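# Pin two printed parts in jig, or press CALL

## Task

This is the final kit of the day. Fit both loose printed parts onto their matching pins in the jig, arranged as the drawing shows. But if this kit ought not to be assembled, do not assemble it: instead press the blue CALL button fully down from above with a closed gripper and keep it down for about one second, without touching any of the kit's parts, the jig or the drawing. If the kit is fine, do not touch CALL at all.

## Robot and tools

Robot: two arms, left_arm and right_arm, each ending in a two-finger gripper. The fingers point along the gripper's +z axis and open and close along its y axis. end_effector_position is the point between the finger pads, roughly 1 cm behind the tips.

Frames. Scene frame: origin at table height, halfway between the nominal arm bases; +z up, +x out over the table, left_arm on the +y side. Arm names do not match image sides. Real bases: left_arm at (+0.042, +0.297, 0) m, quat_wxyz (+1.000, 0, 0, +0.020); right_arm at (-0.008, -0.340, 0) m, quat_wxyz (+1.000, 0, 0, -0.003). Each arm's reported hand pose, velocity, target and wrist-camera pose are in that arm's own base frame; fixed cameras and the table use the scene frame. Printed positions and orientations may be off by a few centimetres, more at long reach.

The 14-number row (used by execute_actions and move): numbers 1-7 are left_arm dx, dy, dz, rx, ry, rz, opening; numbers 8-14 are the same for right_arm. Always send all 14, each in [-1, 1]. dx, dy, dz, rx, ry, rz are offsets, not poses: they count from that arm's Hand target (its last commanded, clipped pose) as it stood when the action or call began, along that arm's own base axes. 1.0 equals 0.6 m of travel or 180 degrees. rx, ry, rz form a single rotation vector, turning about the Hand target position. A translation longer than 1.0 is shortened along its direction. Repeating the same offset in a new call moves the arm further. Six zeros re-command the current Hand target. The opening is absolute, not an offset: +1 fully open (0.094 m), -1 closed; a 0 means half open, so to keep a gripper as it is, resend its present opening (shown under Tool commands).

execute_actions(actions, cameras): actions is a list of actions; each action is up to 15 rows, one per 1/30 s step, every row measured from the action's start pose; a short action repeats its final row to fill 15 steps. An empty list returns state plus images. cameras: list of names, ["all"], [] or null.

move(target, speed, blend, opening_speed, grip_force, blocking, cameras): straight-line paths toward target, either one 14-number row or a list of up to 15 rows, all offsets taken from the same starting Hand targets (not chained). speed in m/s, 0.002 to 4.3, default 0.25 (turn rate up to twice that in rad/s), one value or one per target. blend in metres rounds corners of a list; 0 stops at each. opening_speed: rate on the -1..+1 scale per second, at least 0.2; use it to close gently. grip_force: newtons per pad, 10 to 50, one value or one per arm; persists; lower values close slowly. blocking=false returns after about 0.5 s while the move continues. All paths end together, capped at 10 s. Paths do not avoid obstacles or the other arm. Steer wide of an arm's own base.

wait(seconds 0 to 10, cameras): lets time pass holding commands. stop(cameras): brakes a running move. zoom_image(camera, region [x0, y0, x1, y1] pixels, at most 504x504): enlarges part of a recent image from cam_high, cam_over, cam_left_wrist or cam_right_wrist (each 896x504). finished_scene(scene=1): ends, irreversibly; the result must hold without the robot.

Results: end_effector_position (m) and end_effector_quat_wxyz per arm in its base frame; Hand target; Tool commands; Joint positions (last number is measured opening in m); joint torques (include arm weight; numbers 3 and 4 wrap at ±28 N m); Joint velocities (may read 'within noise'); grip_measured on the -1..+1 scale (reads up to ~2.5 mm wide when empty, narrower than a firmly squeezed part); grip_effort_nm (gripper motor effort, negative closing, not a pad force). execute_actions results also list positions at some steps. move adds a 'move:' line: done, off_target, moving, held, fault, with limits such as paced or held. done means at rest within 10 mm and 2 degrees; neither done nor off_target tells you about contact.

Behaviour: each step clips commanded orientation to within 40 degrees of the measured one. Friction and load can leave the gripper a few cm short; resend the remaining distance. A blocked arm keeps pushing until commanded back past its gripper. Squeeze jumps to the force limit soon after touch; release by commanding well above grip_measured. MOTOR HOT appears at 85 °C; at 100 °C the arm goes limp for 30-60 s, so avoid long holding, stretched poses or pushing into unreachable targets.

Avoid: dropping parts or releasing them while moving, slamming or hard pushing, knocking anything off the table, arms or grippers colliding or one gripper closing on the other's fingers, and fast contact. Judge from images and the drawing whether the kit should be assembled before touching anything.

Each tool is called after "Emit:" by a JSON object that holds its "name" and its "arguments", one argument or row to a line.

## Session

Emit:
{"name": "execute_actions", "arguments": {
  "actions": []
}}

Scene clock: 0.00 s.
left_arm: end_effector_position=(+0.4066, -0.2879, +0.3189) grip_measured=+1.000 grip_effort_nm=n/a end_effector_quat_wxyz=(+0.420, -0.316, +0.846, +0.086) | right_arm: end_effector_position=(+0.2632, +0.2314, +0.2305) grip_measured=+1.000 grip_effort_nm=n/a end_effector_quat_wxyz=(+0.407, +0.242, +0.873, -0.114)
Joint positions: left_arm=[-0.887 1.52 1.493 -1.393 -0.877 -1.53 0.094] | right_arm=[1.112 1.265 1.011 -1.414 0.869 1.697 0.094]
Joint velocities: within noise
Joint torques (N m): no reading
Heat: left arm: hottest wrist pitch 31 °C; right arm: hottest waist 33 °C.
Hand target: left_arm +0.4123, -0.2908, +0.3316; +0.427, -0.322, +0.842, +0.074 | right_arm +0.2663, +0.2404, +0.2446; +0.413, +0.246, +0.872, -0.094
Tool commands: left_gripper/opening=+1.0 right_gripper/opening=+1.0

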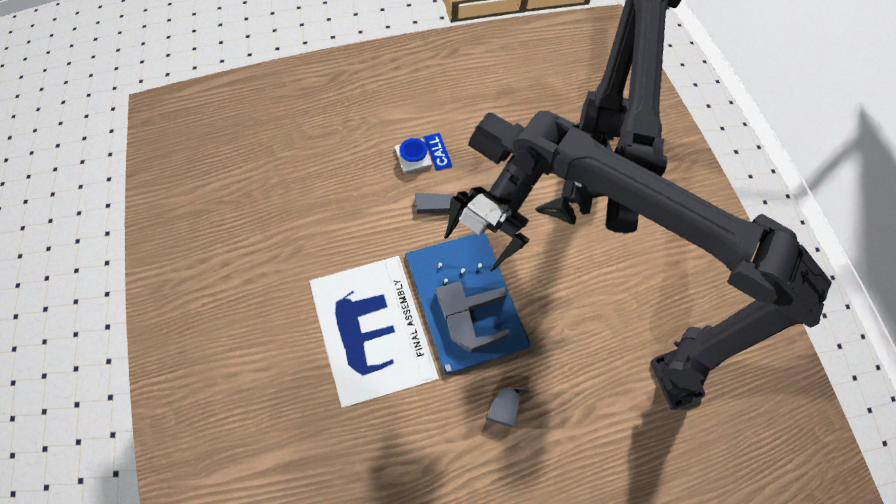

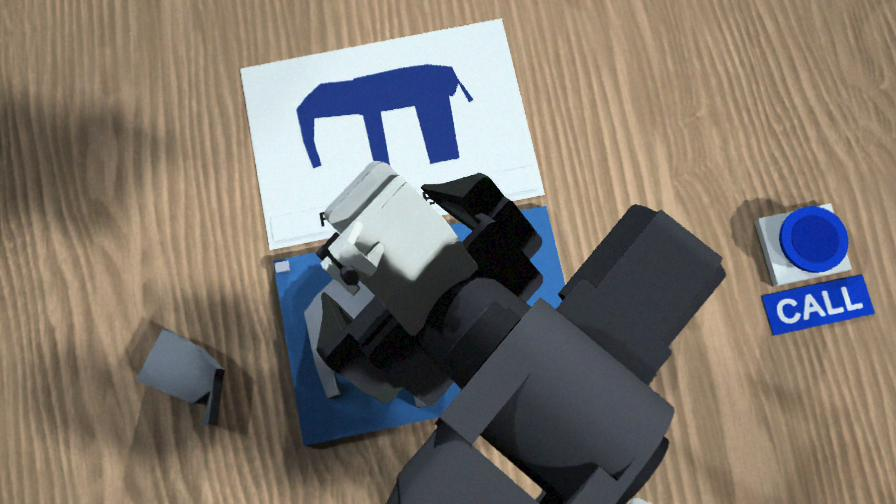

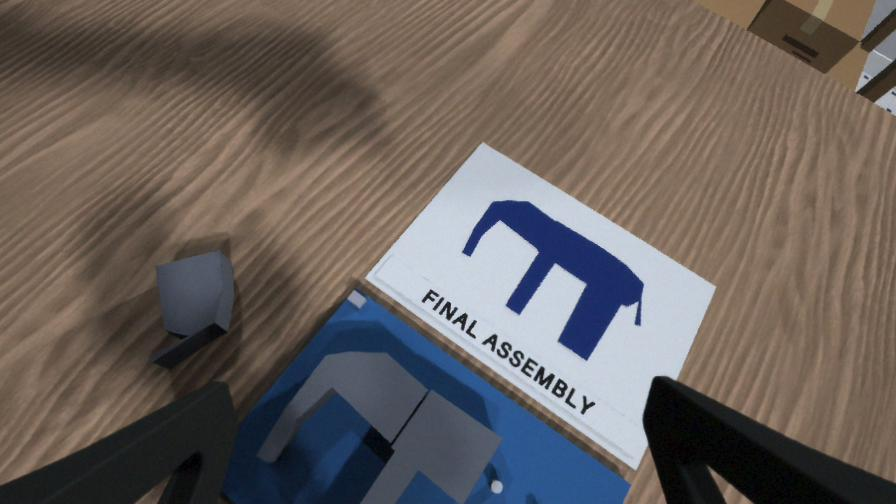

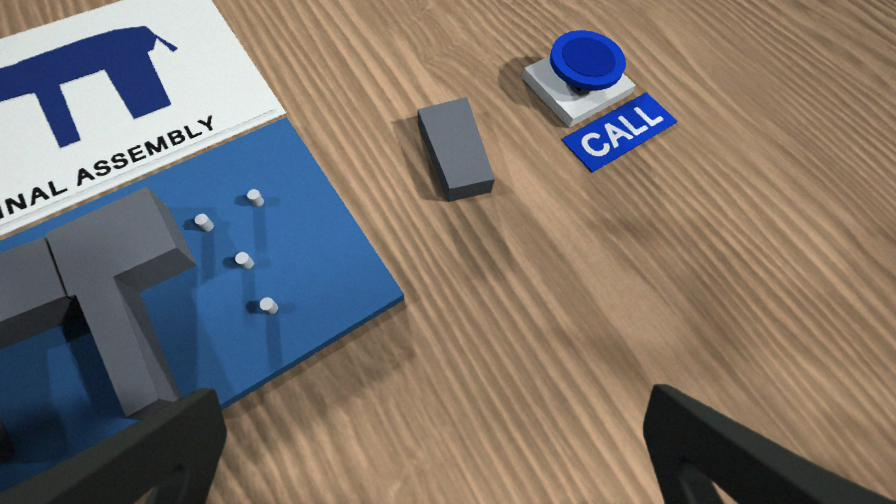

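Emit:
{"name": "zoom_image", "arguments": {
  "camera": "cam_right_wrist",
  "region": [0, 0, 504, 480]
}}

Emit:
{"name": "zoom_image", "arguments": {
  "camera": "cam_right_wrist",
  "region": [390, 70, 530, 220]
}}

Emit:
{"name": "zoom_image", "arguments": {
  "camera": "cam_left_wrist",
  "region": [120, 220, 280, 390]
}}

Emit:
{"name": "zoom_image", "arguments": {
  "camera": "cam_left_wrist",
  "region": [360, 130, 740, 480]
}}

Emit:
{"name": "zoom_image", "arguments": {
  "camera": "cam_over",
  "region": [120, 300, 280, 450]
}}

Emit:
{"name": "zoom_image", "arguments": {
  "camera": "cam_high",
  "region": [300, 180, 560, 440]
}}

Scaled by 1.000.

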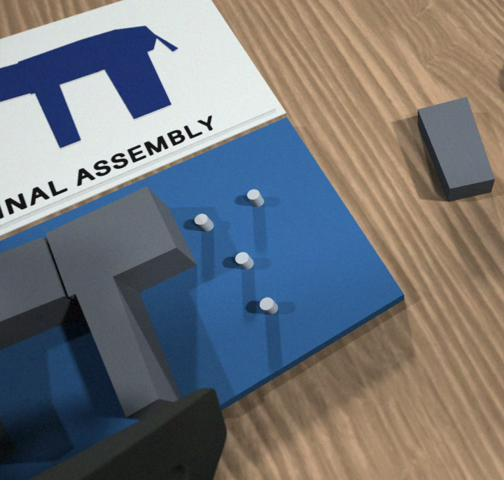

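Scaled by 3.360 from the camera's 896x504 image, which has a finer 1280x720 frame.

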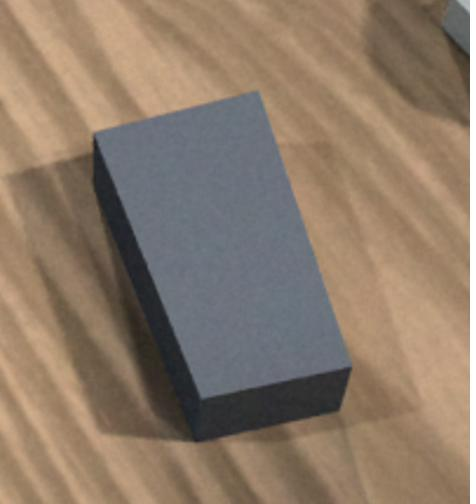

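Scaled by 2.965 from the camera's 896x504 image, which has a finer 1280x720 frame.

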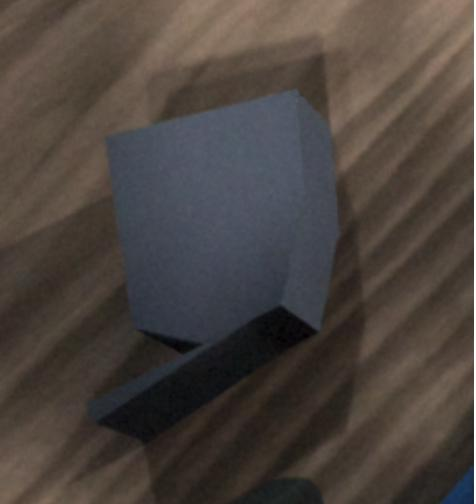

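Scaled by 1.326 from the camera's 896x504 image, which has a finer 1280x720 frame.

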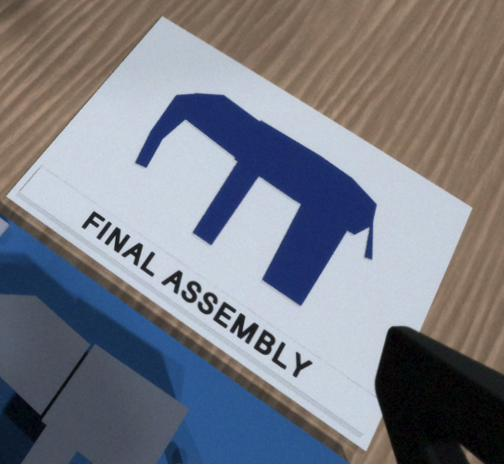

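Scaled by 3.150 from the camera's 896x504 image, which has a finer 1280x720 frame.

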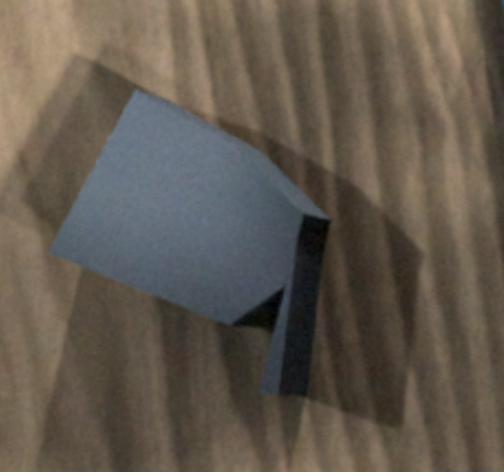

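Scaled by 1.938 from the camera's 896x504 image, which has a finer 1280x720 frame.

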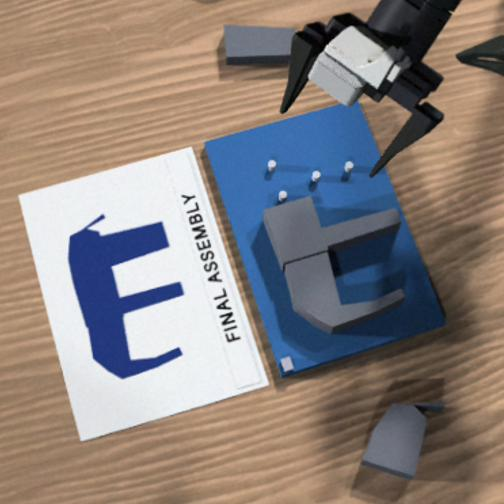

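Emit:
{"name": "move", "arguments": {
  "target": [-0.2,0.4,0,0,0,0,1,0,-0.25,0,0,0,0,1],
  "cameras": ["all"]
}}

Emit:
{"name": "zoom_image", "arguments": {
  "camera": "cam_over",
  "region": [230, 10, 560, 260]
}}

Emit:
{"name": "zoom_image", "arguments": {
  "camera": "cam_over",
  "region": [120, 200, 460, 460]
}}

Emit:
{"name": "zoom_image", "arguments": {
  "camera": "cam_over",
  "region": [440, 190, 740, 450]
}}

Scene clock: 24.53 s.
left_arm: end_effector_position=(+0.2897, -0.0536, +0.3241) grip_measured=+1.000 grip_effort_nm=0.01 end_effector_quat_wxyz=(+0.418, -0.317, +0.847, +0.082) | right_arm: end_effector_position=(+0.2647, +0.0920, +0.2399) grip_measured=+1.000 grip_effort_nm=-0.02 end_effector_quat_wxyz=(+0.405, +0.241, +0.875, -0.106)
Joint positions: left_arm=[-0.612 0.794 0.935 -1.266 -0.786 -1.142 0.094] | right_arm=[0.814 0.836 0.75 -1.221 0.834 1.233 0.094]
Joint torques (N m): left_arm=[0.67 -2.26 8.84 1.18 -0.54 0.08] | right_arm=[-1.96 -3.25 8.99 1.02 0.49 -0.15]
Heat: left arm: hottest shoulder 31 °C; right arm: hottest elbow 34 °C.
Hand target: left_arm +0.2923, -0.0508, +0.3316; +0.427, -0.322, +0.842, +0.074 | right_arm +0.2663, +0.0904, +0.2446; +0.413, +0.246, +0.872, -0.094
Off the commanded pose: left_arm 0.008 m, 2 deg | right_arm 0.005 m, 2 deg.
move: done

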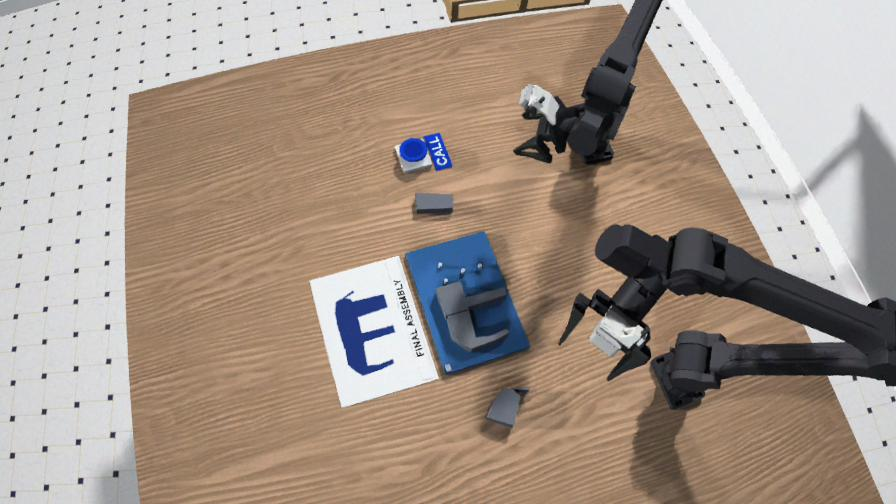

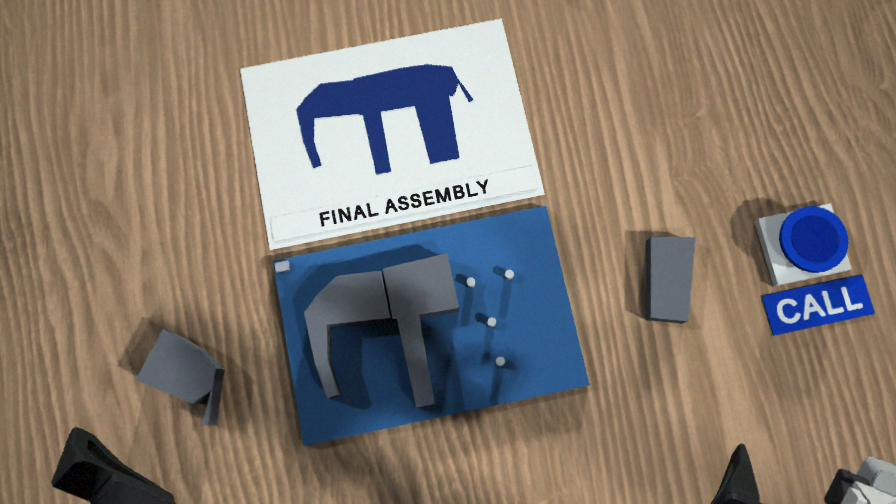

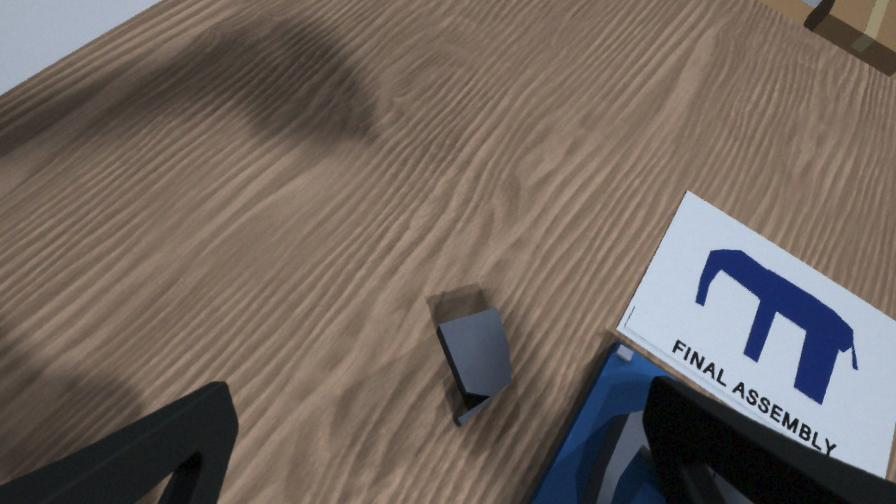

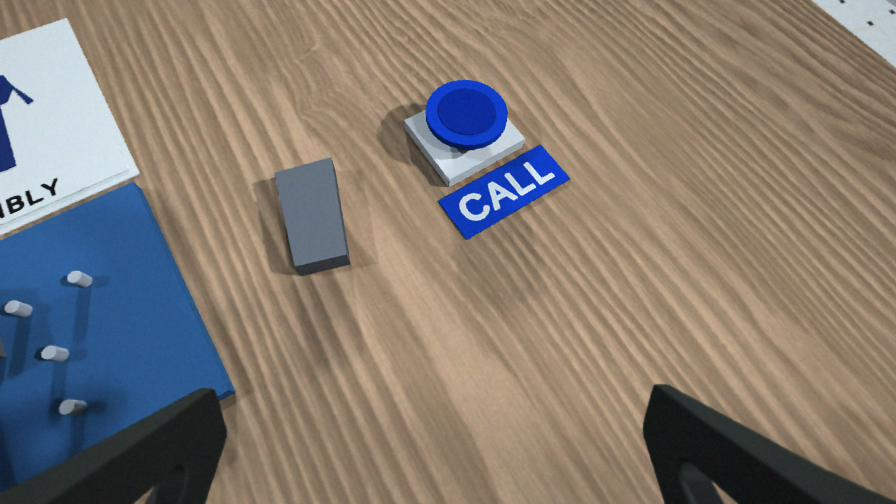

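Scaled by 1.527 from the camera's 896x504 image, which has a finer 1280x720 frame.

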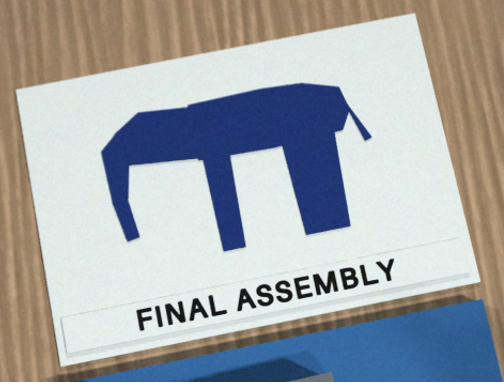

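Scaled by 1.482 from the camera's 896x504 image, which has a finer 1280x720 frame.

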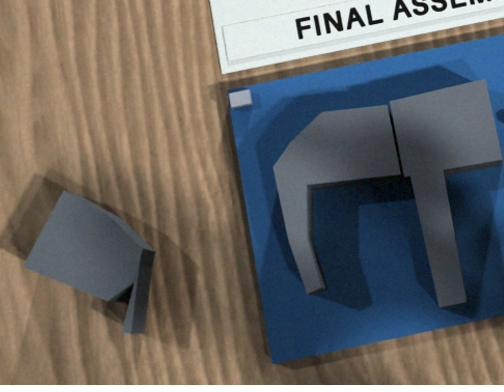

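Scaled by 1.680 from the camera's 896x504 image, which has a finer 1280x720 frame.

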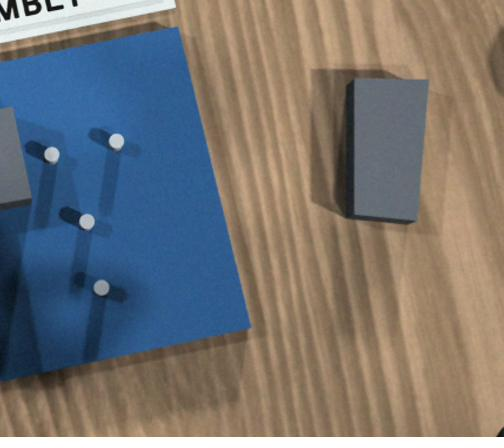

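Emit:
{"name": "move", "arguments": {
  "target": [0,0,0,0,0,0,1,0.2,0.08,0,0.0625,0.2745,0.1635,1],
  "cameras": ["all"]
}}

Emit:
{"name": "zoom_image", "arguments": {
  "camera": "cam_over",
  "region": [630, 220, 710, 340]
}}

Emit:
{"name": "zoom_image", "arguments": {
  "camera": "cam_over",
  "region": [390, 50, 490, 190]
}}

Scene clock: 82.57 s.
left_arm: end_effector_position=(+0.2897, -0.0536, +0.3241) grip_measured=+1.000 grip_effort_nm=0.02 end_effector_quat_wxyz=(+0.418, -0.317, +0.847, +0.082) | right_arm: end_effector_position=(+0.3680, +0.1337, +0.2238) grip_measured=+1.000 grip_effort_nm=-0.03 end_effector_quat_wxyz=(-0.022, +0.005, +1.000, -0.008)
Joint positions: left_arm=[-0.612 0.794 0.935 -1.266 -0.786 -1.142 0.094] | right_arm=[0.349 1.399 1.284 -1.503 -0.001 0.359 0.094]
Joint torques (N m): left_arm=[-0.03 -1.38 8.73 1.18 -0.51 0.1] | right_arm=[-1.9 -9.64 14.79 -0.44 0 -0.14]
Heat: left arm: hottest wrist pitch 30 °C; right arm: hottest elbow 38 °C.
Hand target: left_arm +0.2923, -0.0508, +0.3316; +0.427, -0.322, +0.842, +0.074 | right_arm +0.3863, +0.1384, +0.2446; +0.000, +0.001, +1.000, +0.000
Off the commanded pose: left_arm 0.008 m, 2 deg | right_arm 0.028 m, 3 deg.
move: off_target (right_arm)

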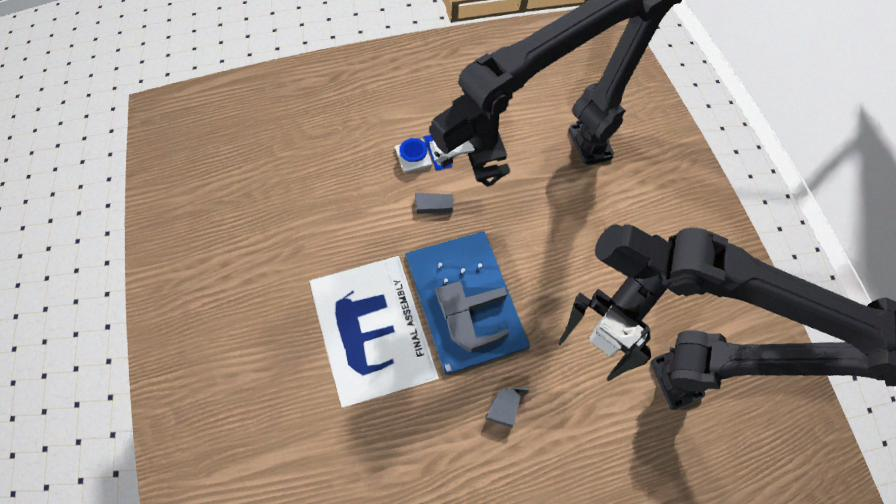

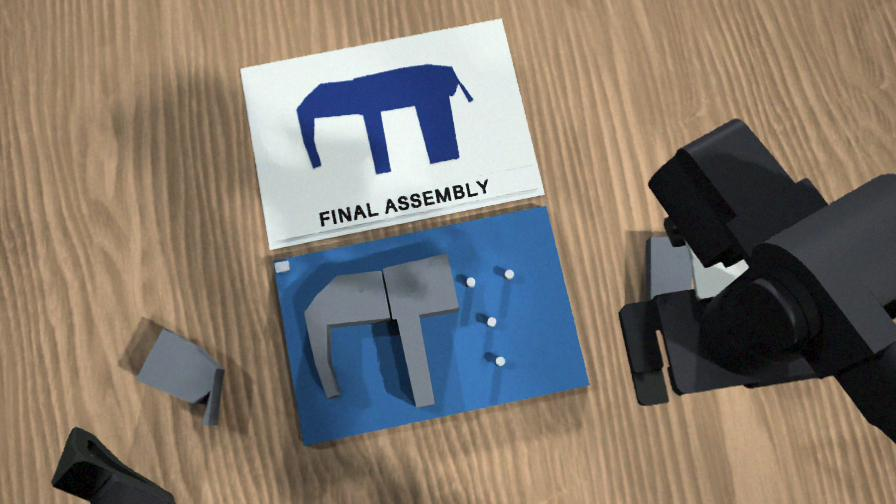

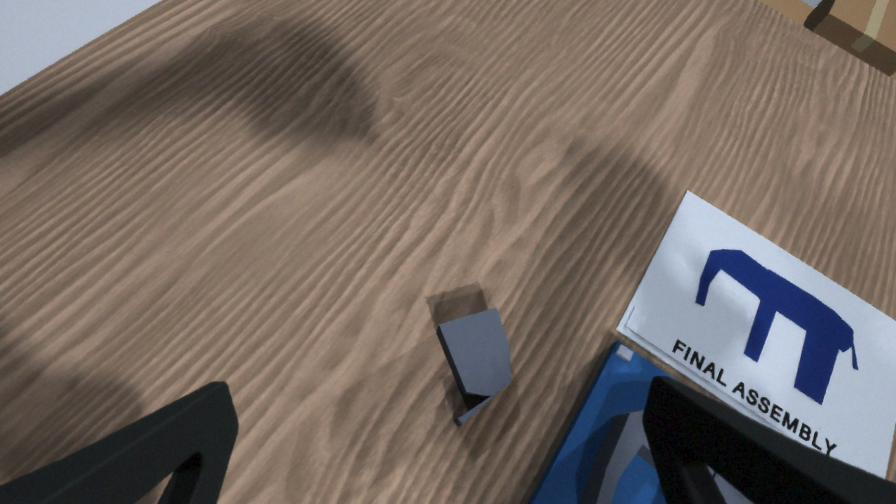

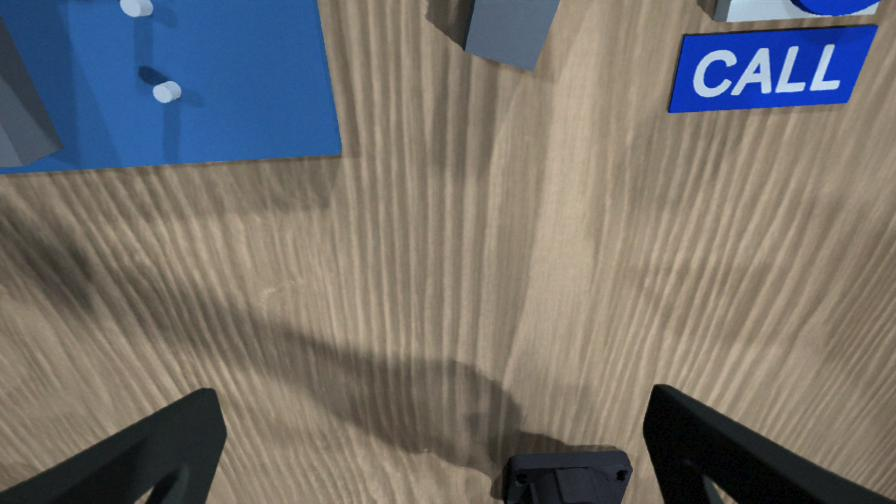

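Scaled by 4.200 from the camera's 896x504 image, which has a finer 1280x720 frame.

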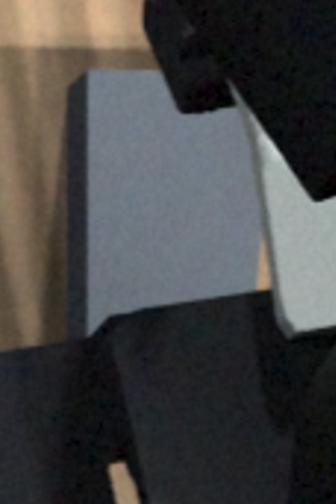

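Scaled by 3.600 from the camera's 896x504 image, which has a finer 1280x720 frame.

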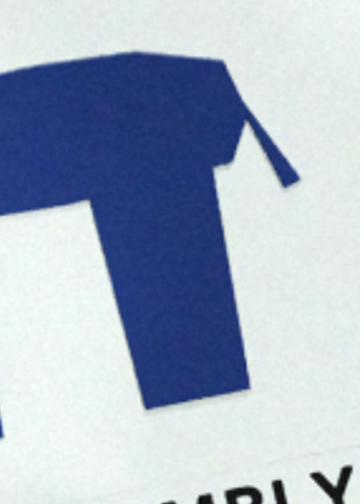

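Emit:
{"name": "move", "arguments": {
  "target": [0,0,0,0,0,0,1,0.13,-0.03,0,0,0,0,1],
  "cameras": ["cam_right_wrist","cam_over"]
}}

Emit:
{"name": "zoom_image", "arguments": {
  "camera": "cam_right_wrist",
  "region": [330, 0, 610, 300]
}}

Emit:
{"name": "zoom_image", "arguments": {
  "camera": "cam_right_wrist",
  "region": [0, 0, 330, 300]
}}

Scene clock: 97.70 s.
left_arm: end_effector_position=(+0.2897, -0.0536, +0.3241) grip_measured=+1.000 grip_effort_nm=0.01 end_effector_quat_wxyz=(+0.418, -0.317, +0.847, +0.082) | right_arm: end_effector_position=(+0.4464, +0.1156, +0.2241) grip_measured=+1.000 grip_effort_nm=-0.02 end_effector_quat_wxyz=(-0.024, +0.007, +1.000, -0.006)
Joint positions: left_arm=[-0.612 0.794 0.935 -1.266 -0.786 -1.142 0.094] | right_arm=[0.254 1.58 1.483 -1.523 -0.001 0.269 0.094]
Joint torques (N m): left_arm=[0.32 -1.14 8.91 1.03 -0.56 0.1] | right_arm=[-1.38 -13.16 14.78 -0.42 0 -0.15]
Heat: left arm: hottest elbow 30 °C; right arm: hottest elbow 42 °C.
Hand target: left_arm +0.2923, -0.0508, +0.3316; +0.427, -0.322, +0.842, +0.074 | right_arm +0.4643, +0.1204, +0.2446; +0.000, +0.001, +1.000, +0.000
Off the commanded pose: left_arm 0.008 m, 2 deg | right_arm 0.028 m, 3 deg.
move: off_target (right_arm)
Images, in order (width x height): cam_over 896x504, cam_right_wrist 896x504.

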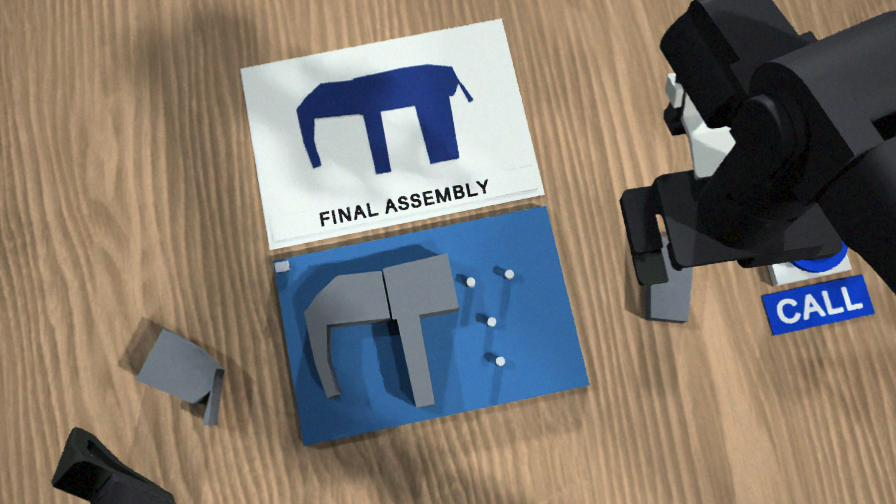

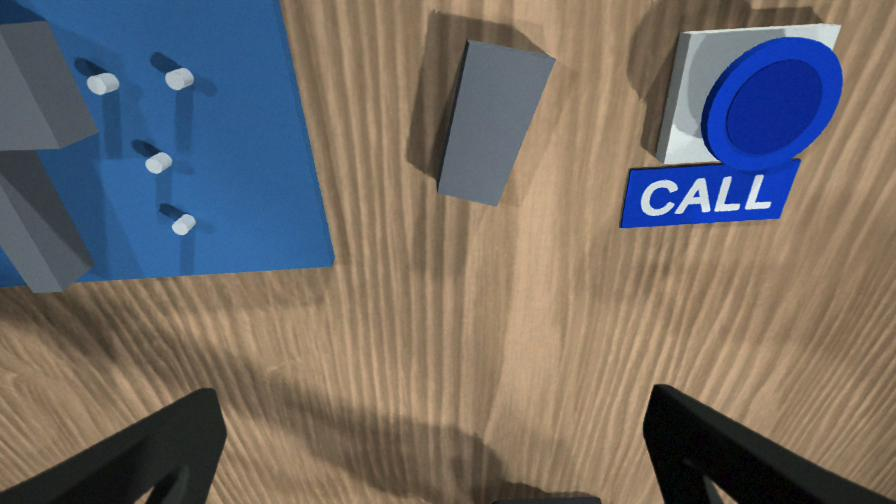

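Scaled by 1.680 from the camera's 896x504 image, which has a finer 1280x720 frame.

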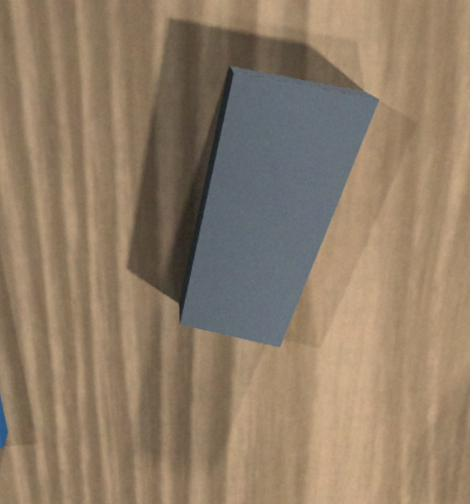

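Scaled by 1.527 from the camera's 896x504 image, which has a finer 1280x720 frame.

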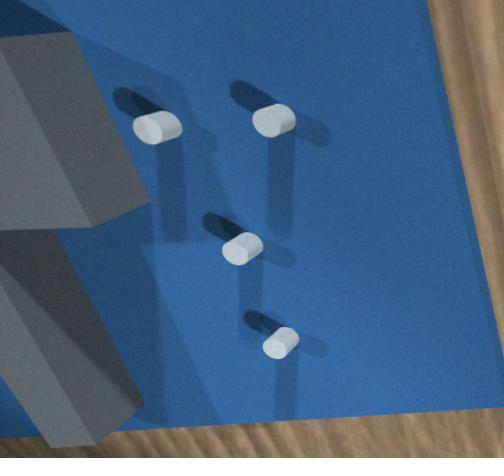

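Emit:
{"name": "move", "arguments": {
  "target": [-0.1,0,0,0,0,0,1,-0.45,-0.12,0.03,0,0,0,1],
  "cameras": ["all"]
}}

Emit:
{"name": "zoom_image", "arguments": {
  "camera": "cam_over",
  "region": [630, 220, 720, 340]
}}

Emit:
{"name": "zoom_image", "arguments": {
  "camera": "cam_over",
  "region": [125, 315, 245, 435]
}}

Emit:
{"name": "zoom_image", "arguments": {
  "camera": "cam_over",
  "region": [400, 50, 500, 190]
}}

Emit:
{"name": "zoom_image", "arguments": {
  "camera": "cam_over",
  "region": [370, 240, 530, 400]
}}

Emit:
{"name": "zoom_image", "arguments": {
  "camera": "cam_over",
  "region": [230, 10, 560, 260]
}}

Emit:
{"name": "zoom_image", "arguments": {
  "camera": "cam_over",
  "region": [265, 200, 595, 450]
}}

Scene clock: 140.27 s.
left_arm: end_effector_position=(+0.2343, -0.0504, +0.3256) grip_measured=+1.000 grip_effort_nm=0.02 end_effector_quat_wxyz=(+0.420, -0.317, +0.846, +0.083) | right_arm: end_effector_position=(+0.1985, +0.0512, +0.2592) grip_measured=+1.000 grip_effort_nm=-0.02 end_effector_quat_wxyz=(+0.013, +0.003, +1.000, +0.004)
Joint positions: left_arm=[-0.789 0.705 0.915 -1.513 -0.854 -1.384 0.094] | right_arm=[0.254 0.84 0.969 -1.673 -0.001 0.261 0.094]
Joint torques (N m): left_arm=[-1.85 -0.5 8.5 0.14 -1 -0.1] | right_arm=[-1.96 -2.67 8.7 -0.27 0 -0.14]
Heat: left arm: hottest elbow 31 °C; right arm: hottest elbow 52 °C.
Hand target: left_arm +0.2323, -0.0508, +0.3316; +0.427, -0.322, +0.842, +0.074 | right_arm +0.1943, +0.0484, +0.2626; +0.000, +0.001, +1.000, +0.000
Off the commanded pose: left_arm 0.006 m, 2 deg | right_arm 0.006 m, 2 deg.
joint sent to its limit (right arm) — joint 4 (wrist pitch), lower limit. The joint targets are off in position, not in orientation.
move: done

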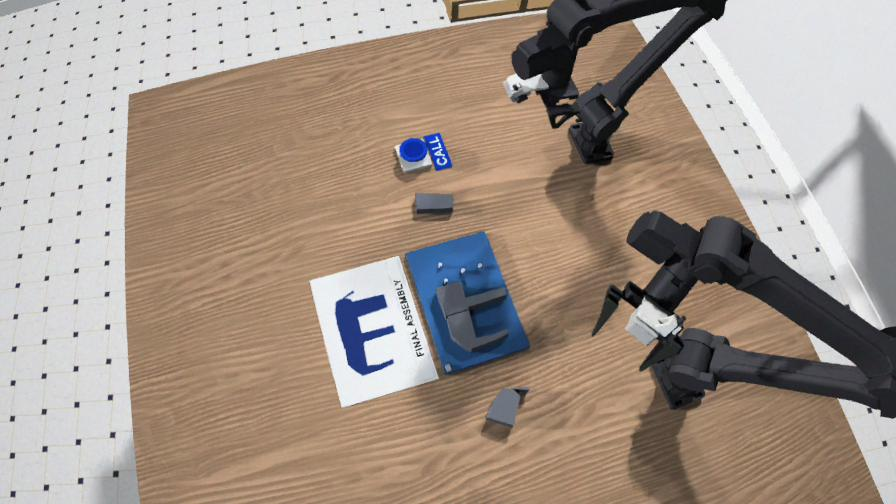

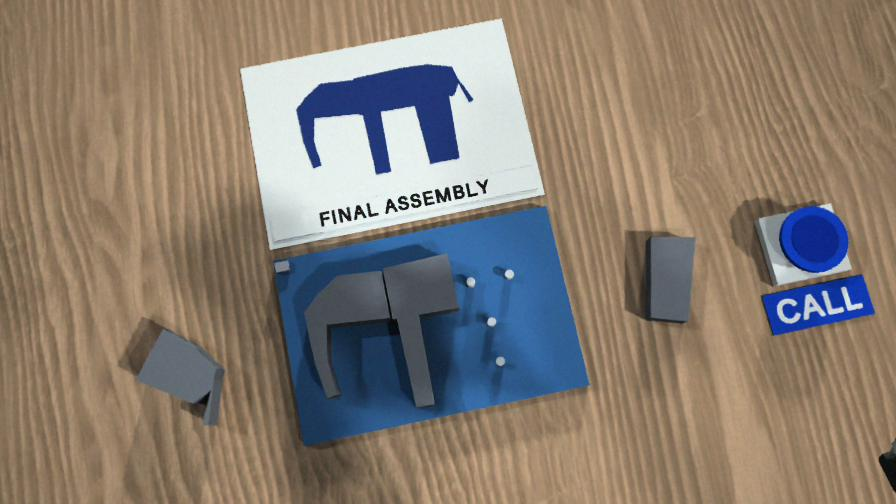

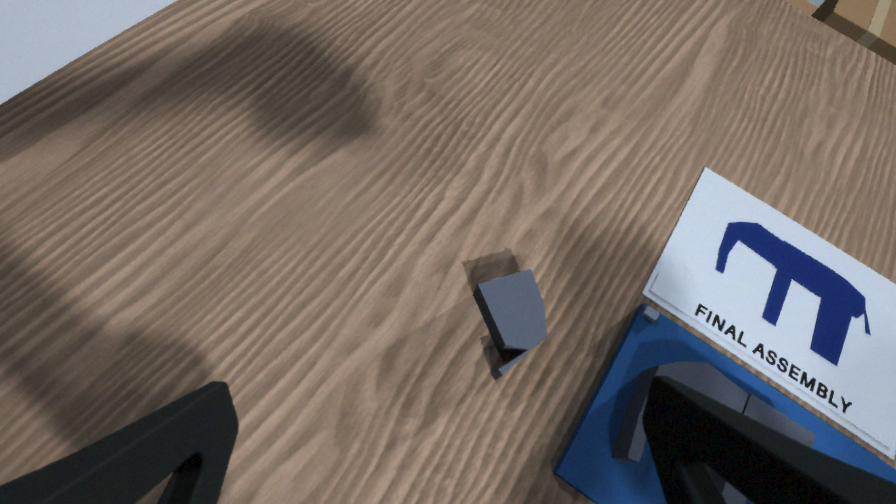

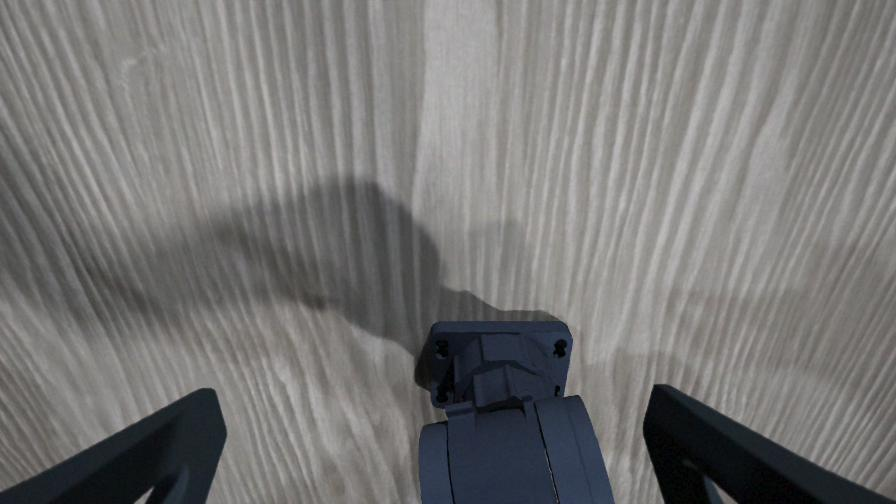

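Scaled by 4.200 from the camera's 896x504 image, which has a finer 1280x720 frame.

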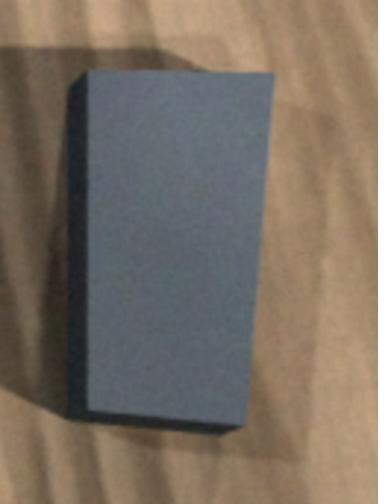

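Scaled by 4.200 from the camera's 896x504 image, which has a finer 1280x720 frame.

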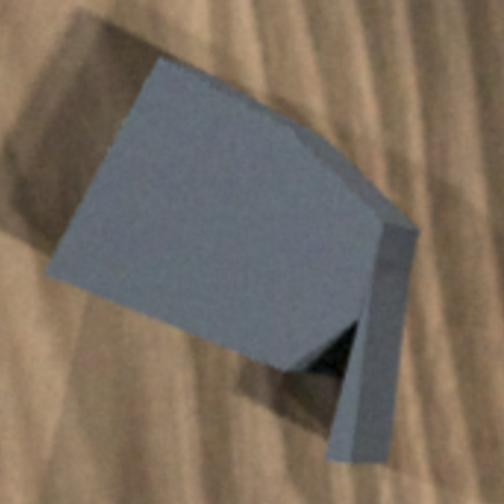

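Scaled by 3.600 from the camera's 896x504 image, which has a finer 1280x720 frame.

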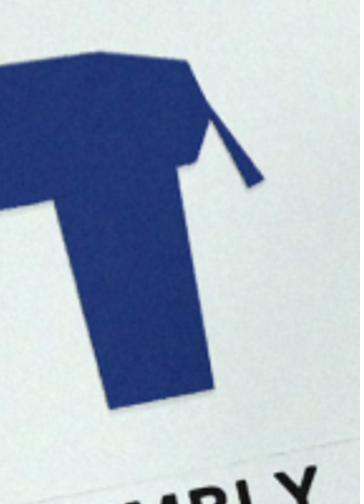

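Scaled by 3.150 from the camera's 896x504 image, which has a finer 1280x720 frame.

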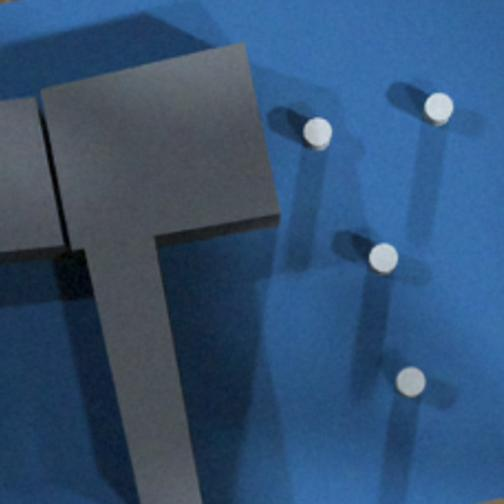

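Scaled by 1.527 from the camera's 896x504 image, which has a finer 1280x720 frame.

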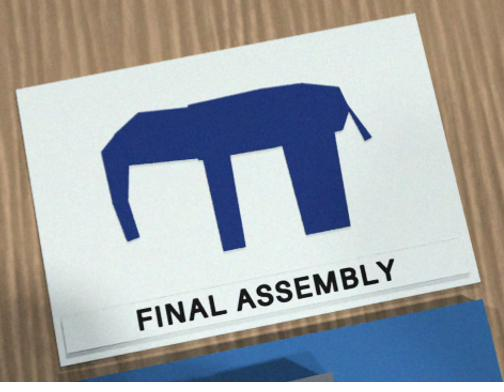

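Scaled by 1.527 from the camera's 896x504 image, which has a finer 1280x720 frame.

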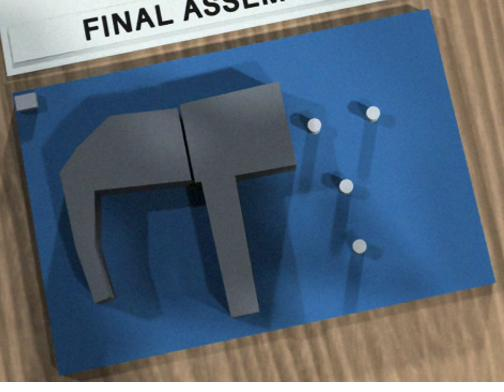

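Emit:
{"name": "move", "arguments": {
  "target": [0.113,0.035,-0.18,0.296,0.259,-0.804,1,0,0,0,0,0,0,1],
  "cameras": ["all"],
  "speed": 0.5
}}

Scene clock: 228.00 s.
left_arm: end_effector_position=(+0.2862, -0.0250, +0.2077) grip_measured=+1.000 grip_effort_nm=0.00 end_effector_quat_wxyz=(-0.012, +0.846, +0.533, -0.013) | right_arm: end_effector_position=(+0.1985, +0.0512, +0.2592) grip_measured=+1.000 grip_effort_nm=-0.03 end_effector_quat_wxyz=(+0.013, +0.003, +1.000, +0.004)
Joint positions: left_arm=[-0.088 1.116 0.998 -1.487 -0.004 1.929 0.094] | right_arm=[0.254 0.84 0.969 -1.673 -0.001 0.261 0.094]
Joint torques (N m): left_arm=[-1.61 -3.31 11.38 -0.68 -0.08 0.11] | right_arm=[-1.96 -2.78 8.73 -0.28 -0.01 -0.15]
Heat: left arm: hottest elbow 32 °C; right arm: hottest elbow 38 °C.
Hand target: left_arm +0.3001, -0.0298, +0.2236; +0.000, +0.853, +0.521, +0.001 | right_arm +0.1943, +0.0484, +0.2626; +0.000, +0.001, +1.000, +0.000
Off the commanded pose: left_arm 0.022 m, 3 deg | right_arm 0.006 m, 2 deg.
joint sent to its limit (right arm) — joint 4 (wrist pitch), lower limit. The joint targets are off in position, not in orientation.
move: off_target (left_arm)

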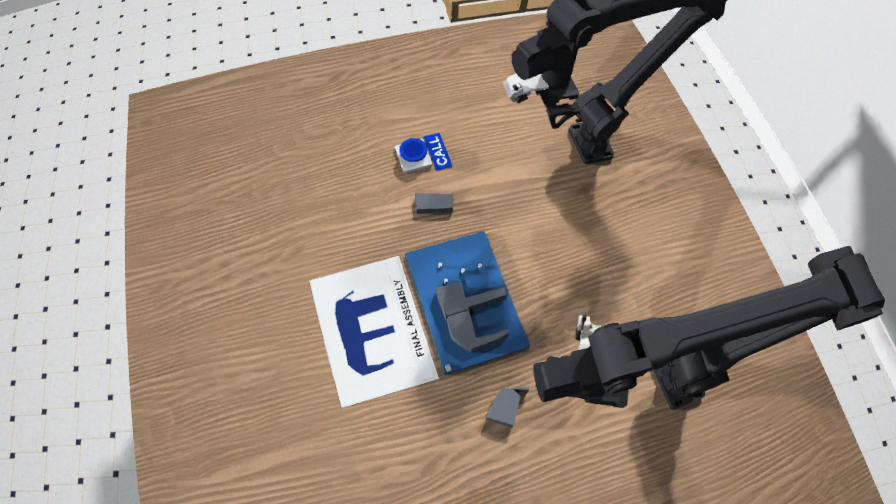

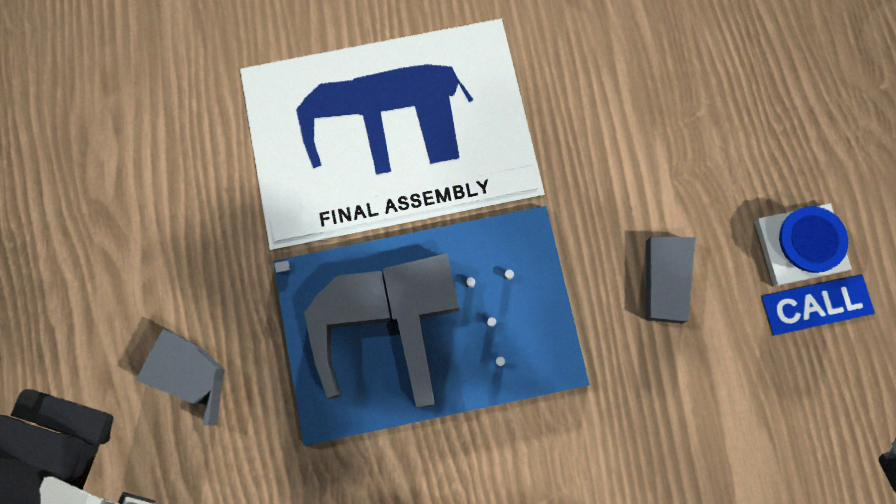

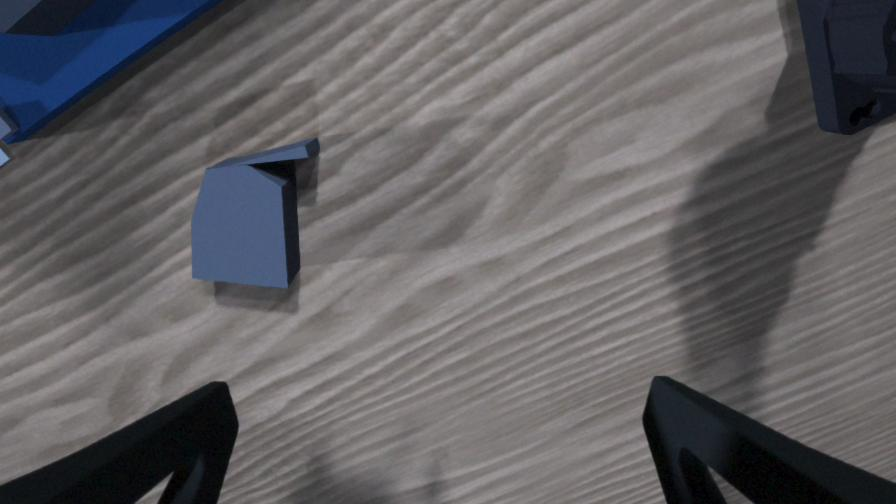

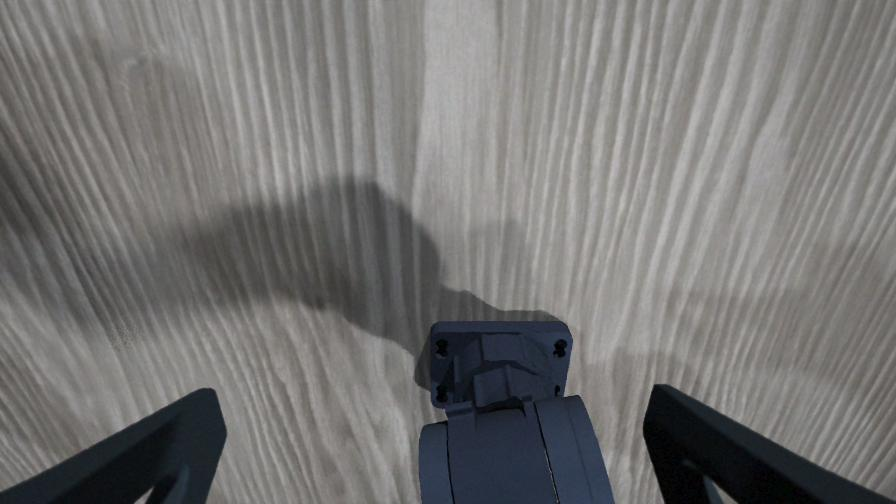

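Emit:
{"name": "move", "arguments": {
  "target": [0.16,-0.09,-0.156,0,0,0,1,0,0,0,0,0,0,1],
  "cameras": ["cam_left_wrist","cam_over"]
}}

Scene clock: 247.73 s.
left_arm: end_effector_position=(+0.3747, -0.0756, +0.1186) grip_measured=+1.000 grip_effort_nm=0.00 end_effector_quat_wxyz=(-0.018, +0.855, +0.517, -0.017) | right_arm: end_effector_position=(+0.1985, +0.0512, +0.2592) grip_measured=+1.000 grip_effort_nm=-0.02 end_effector_quat_wxyz=(+0.013, +0.003, +1.000, +0.004)
Joint positions: left_arm=[-0.2 1.448 1.048 -1.221 -0.004 1.854 0.094] | right_arm=[0.254 0.84 0.969 -1.673 -0.001 0.261 0.094]
Joint torques (N m): left_arm=[-1.9 -7.36 10.55 0.12 -0.11 -0.16] | right_arm=[-1.96 -2.84 8.7 -0.28 0 -0.14]
Heat: left arm: hottest elbow 33 °C; right arm: hottest elbow 37 °C.
Hand target: left_arm +0.3961, -0.0838, +0.1300; +0.000, +0.853, +0.521, +0.001 | right_arm +0.1943, +0.0484, +0.2626; +0.000, +0.001, +1.000, +0.000
Off the commanded pose: left_arm 0.026 m, 3 deg | right_arm 0.006 m, 2 deg.
joint sent to its limit (right arm) — joint 4 (wrist pitch), lower limit. The joint targets are off in position, not in orientation.
move: off_target (left_arm)
Images, in order (width x height): cam_over 896x504, cam_left_wrist 896x504.

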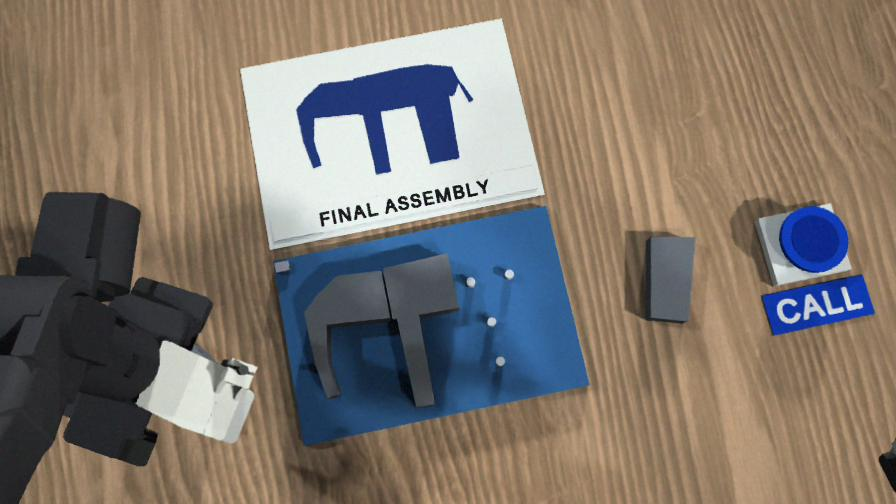

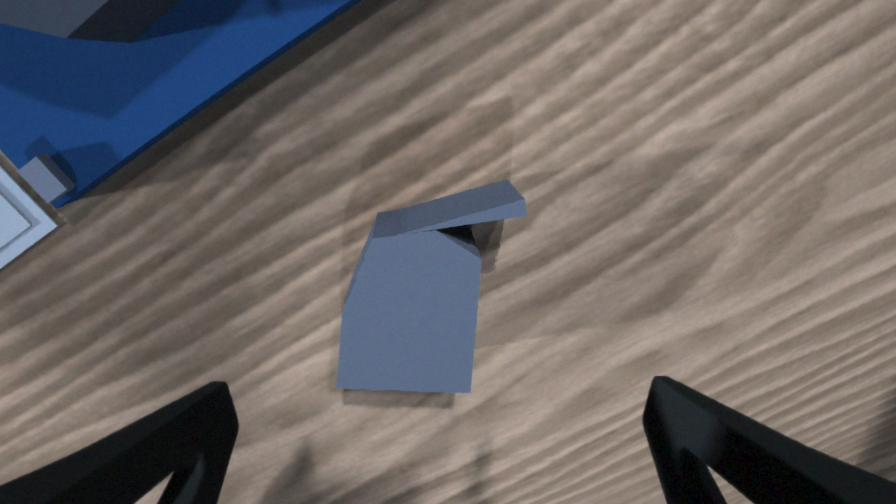

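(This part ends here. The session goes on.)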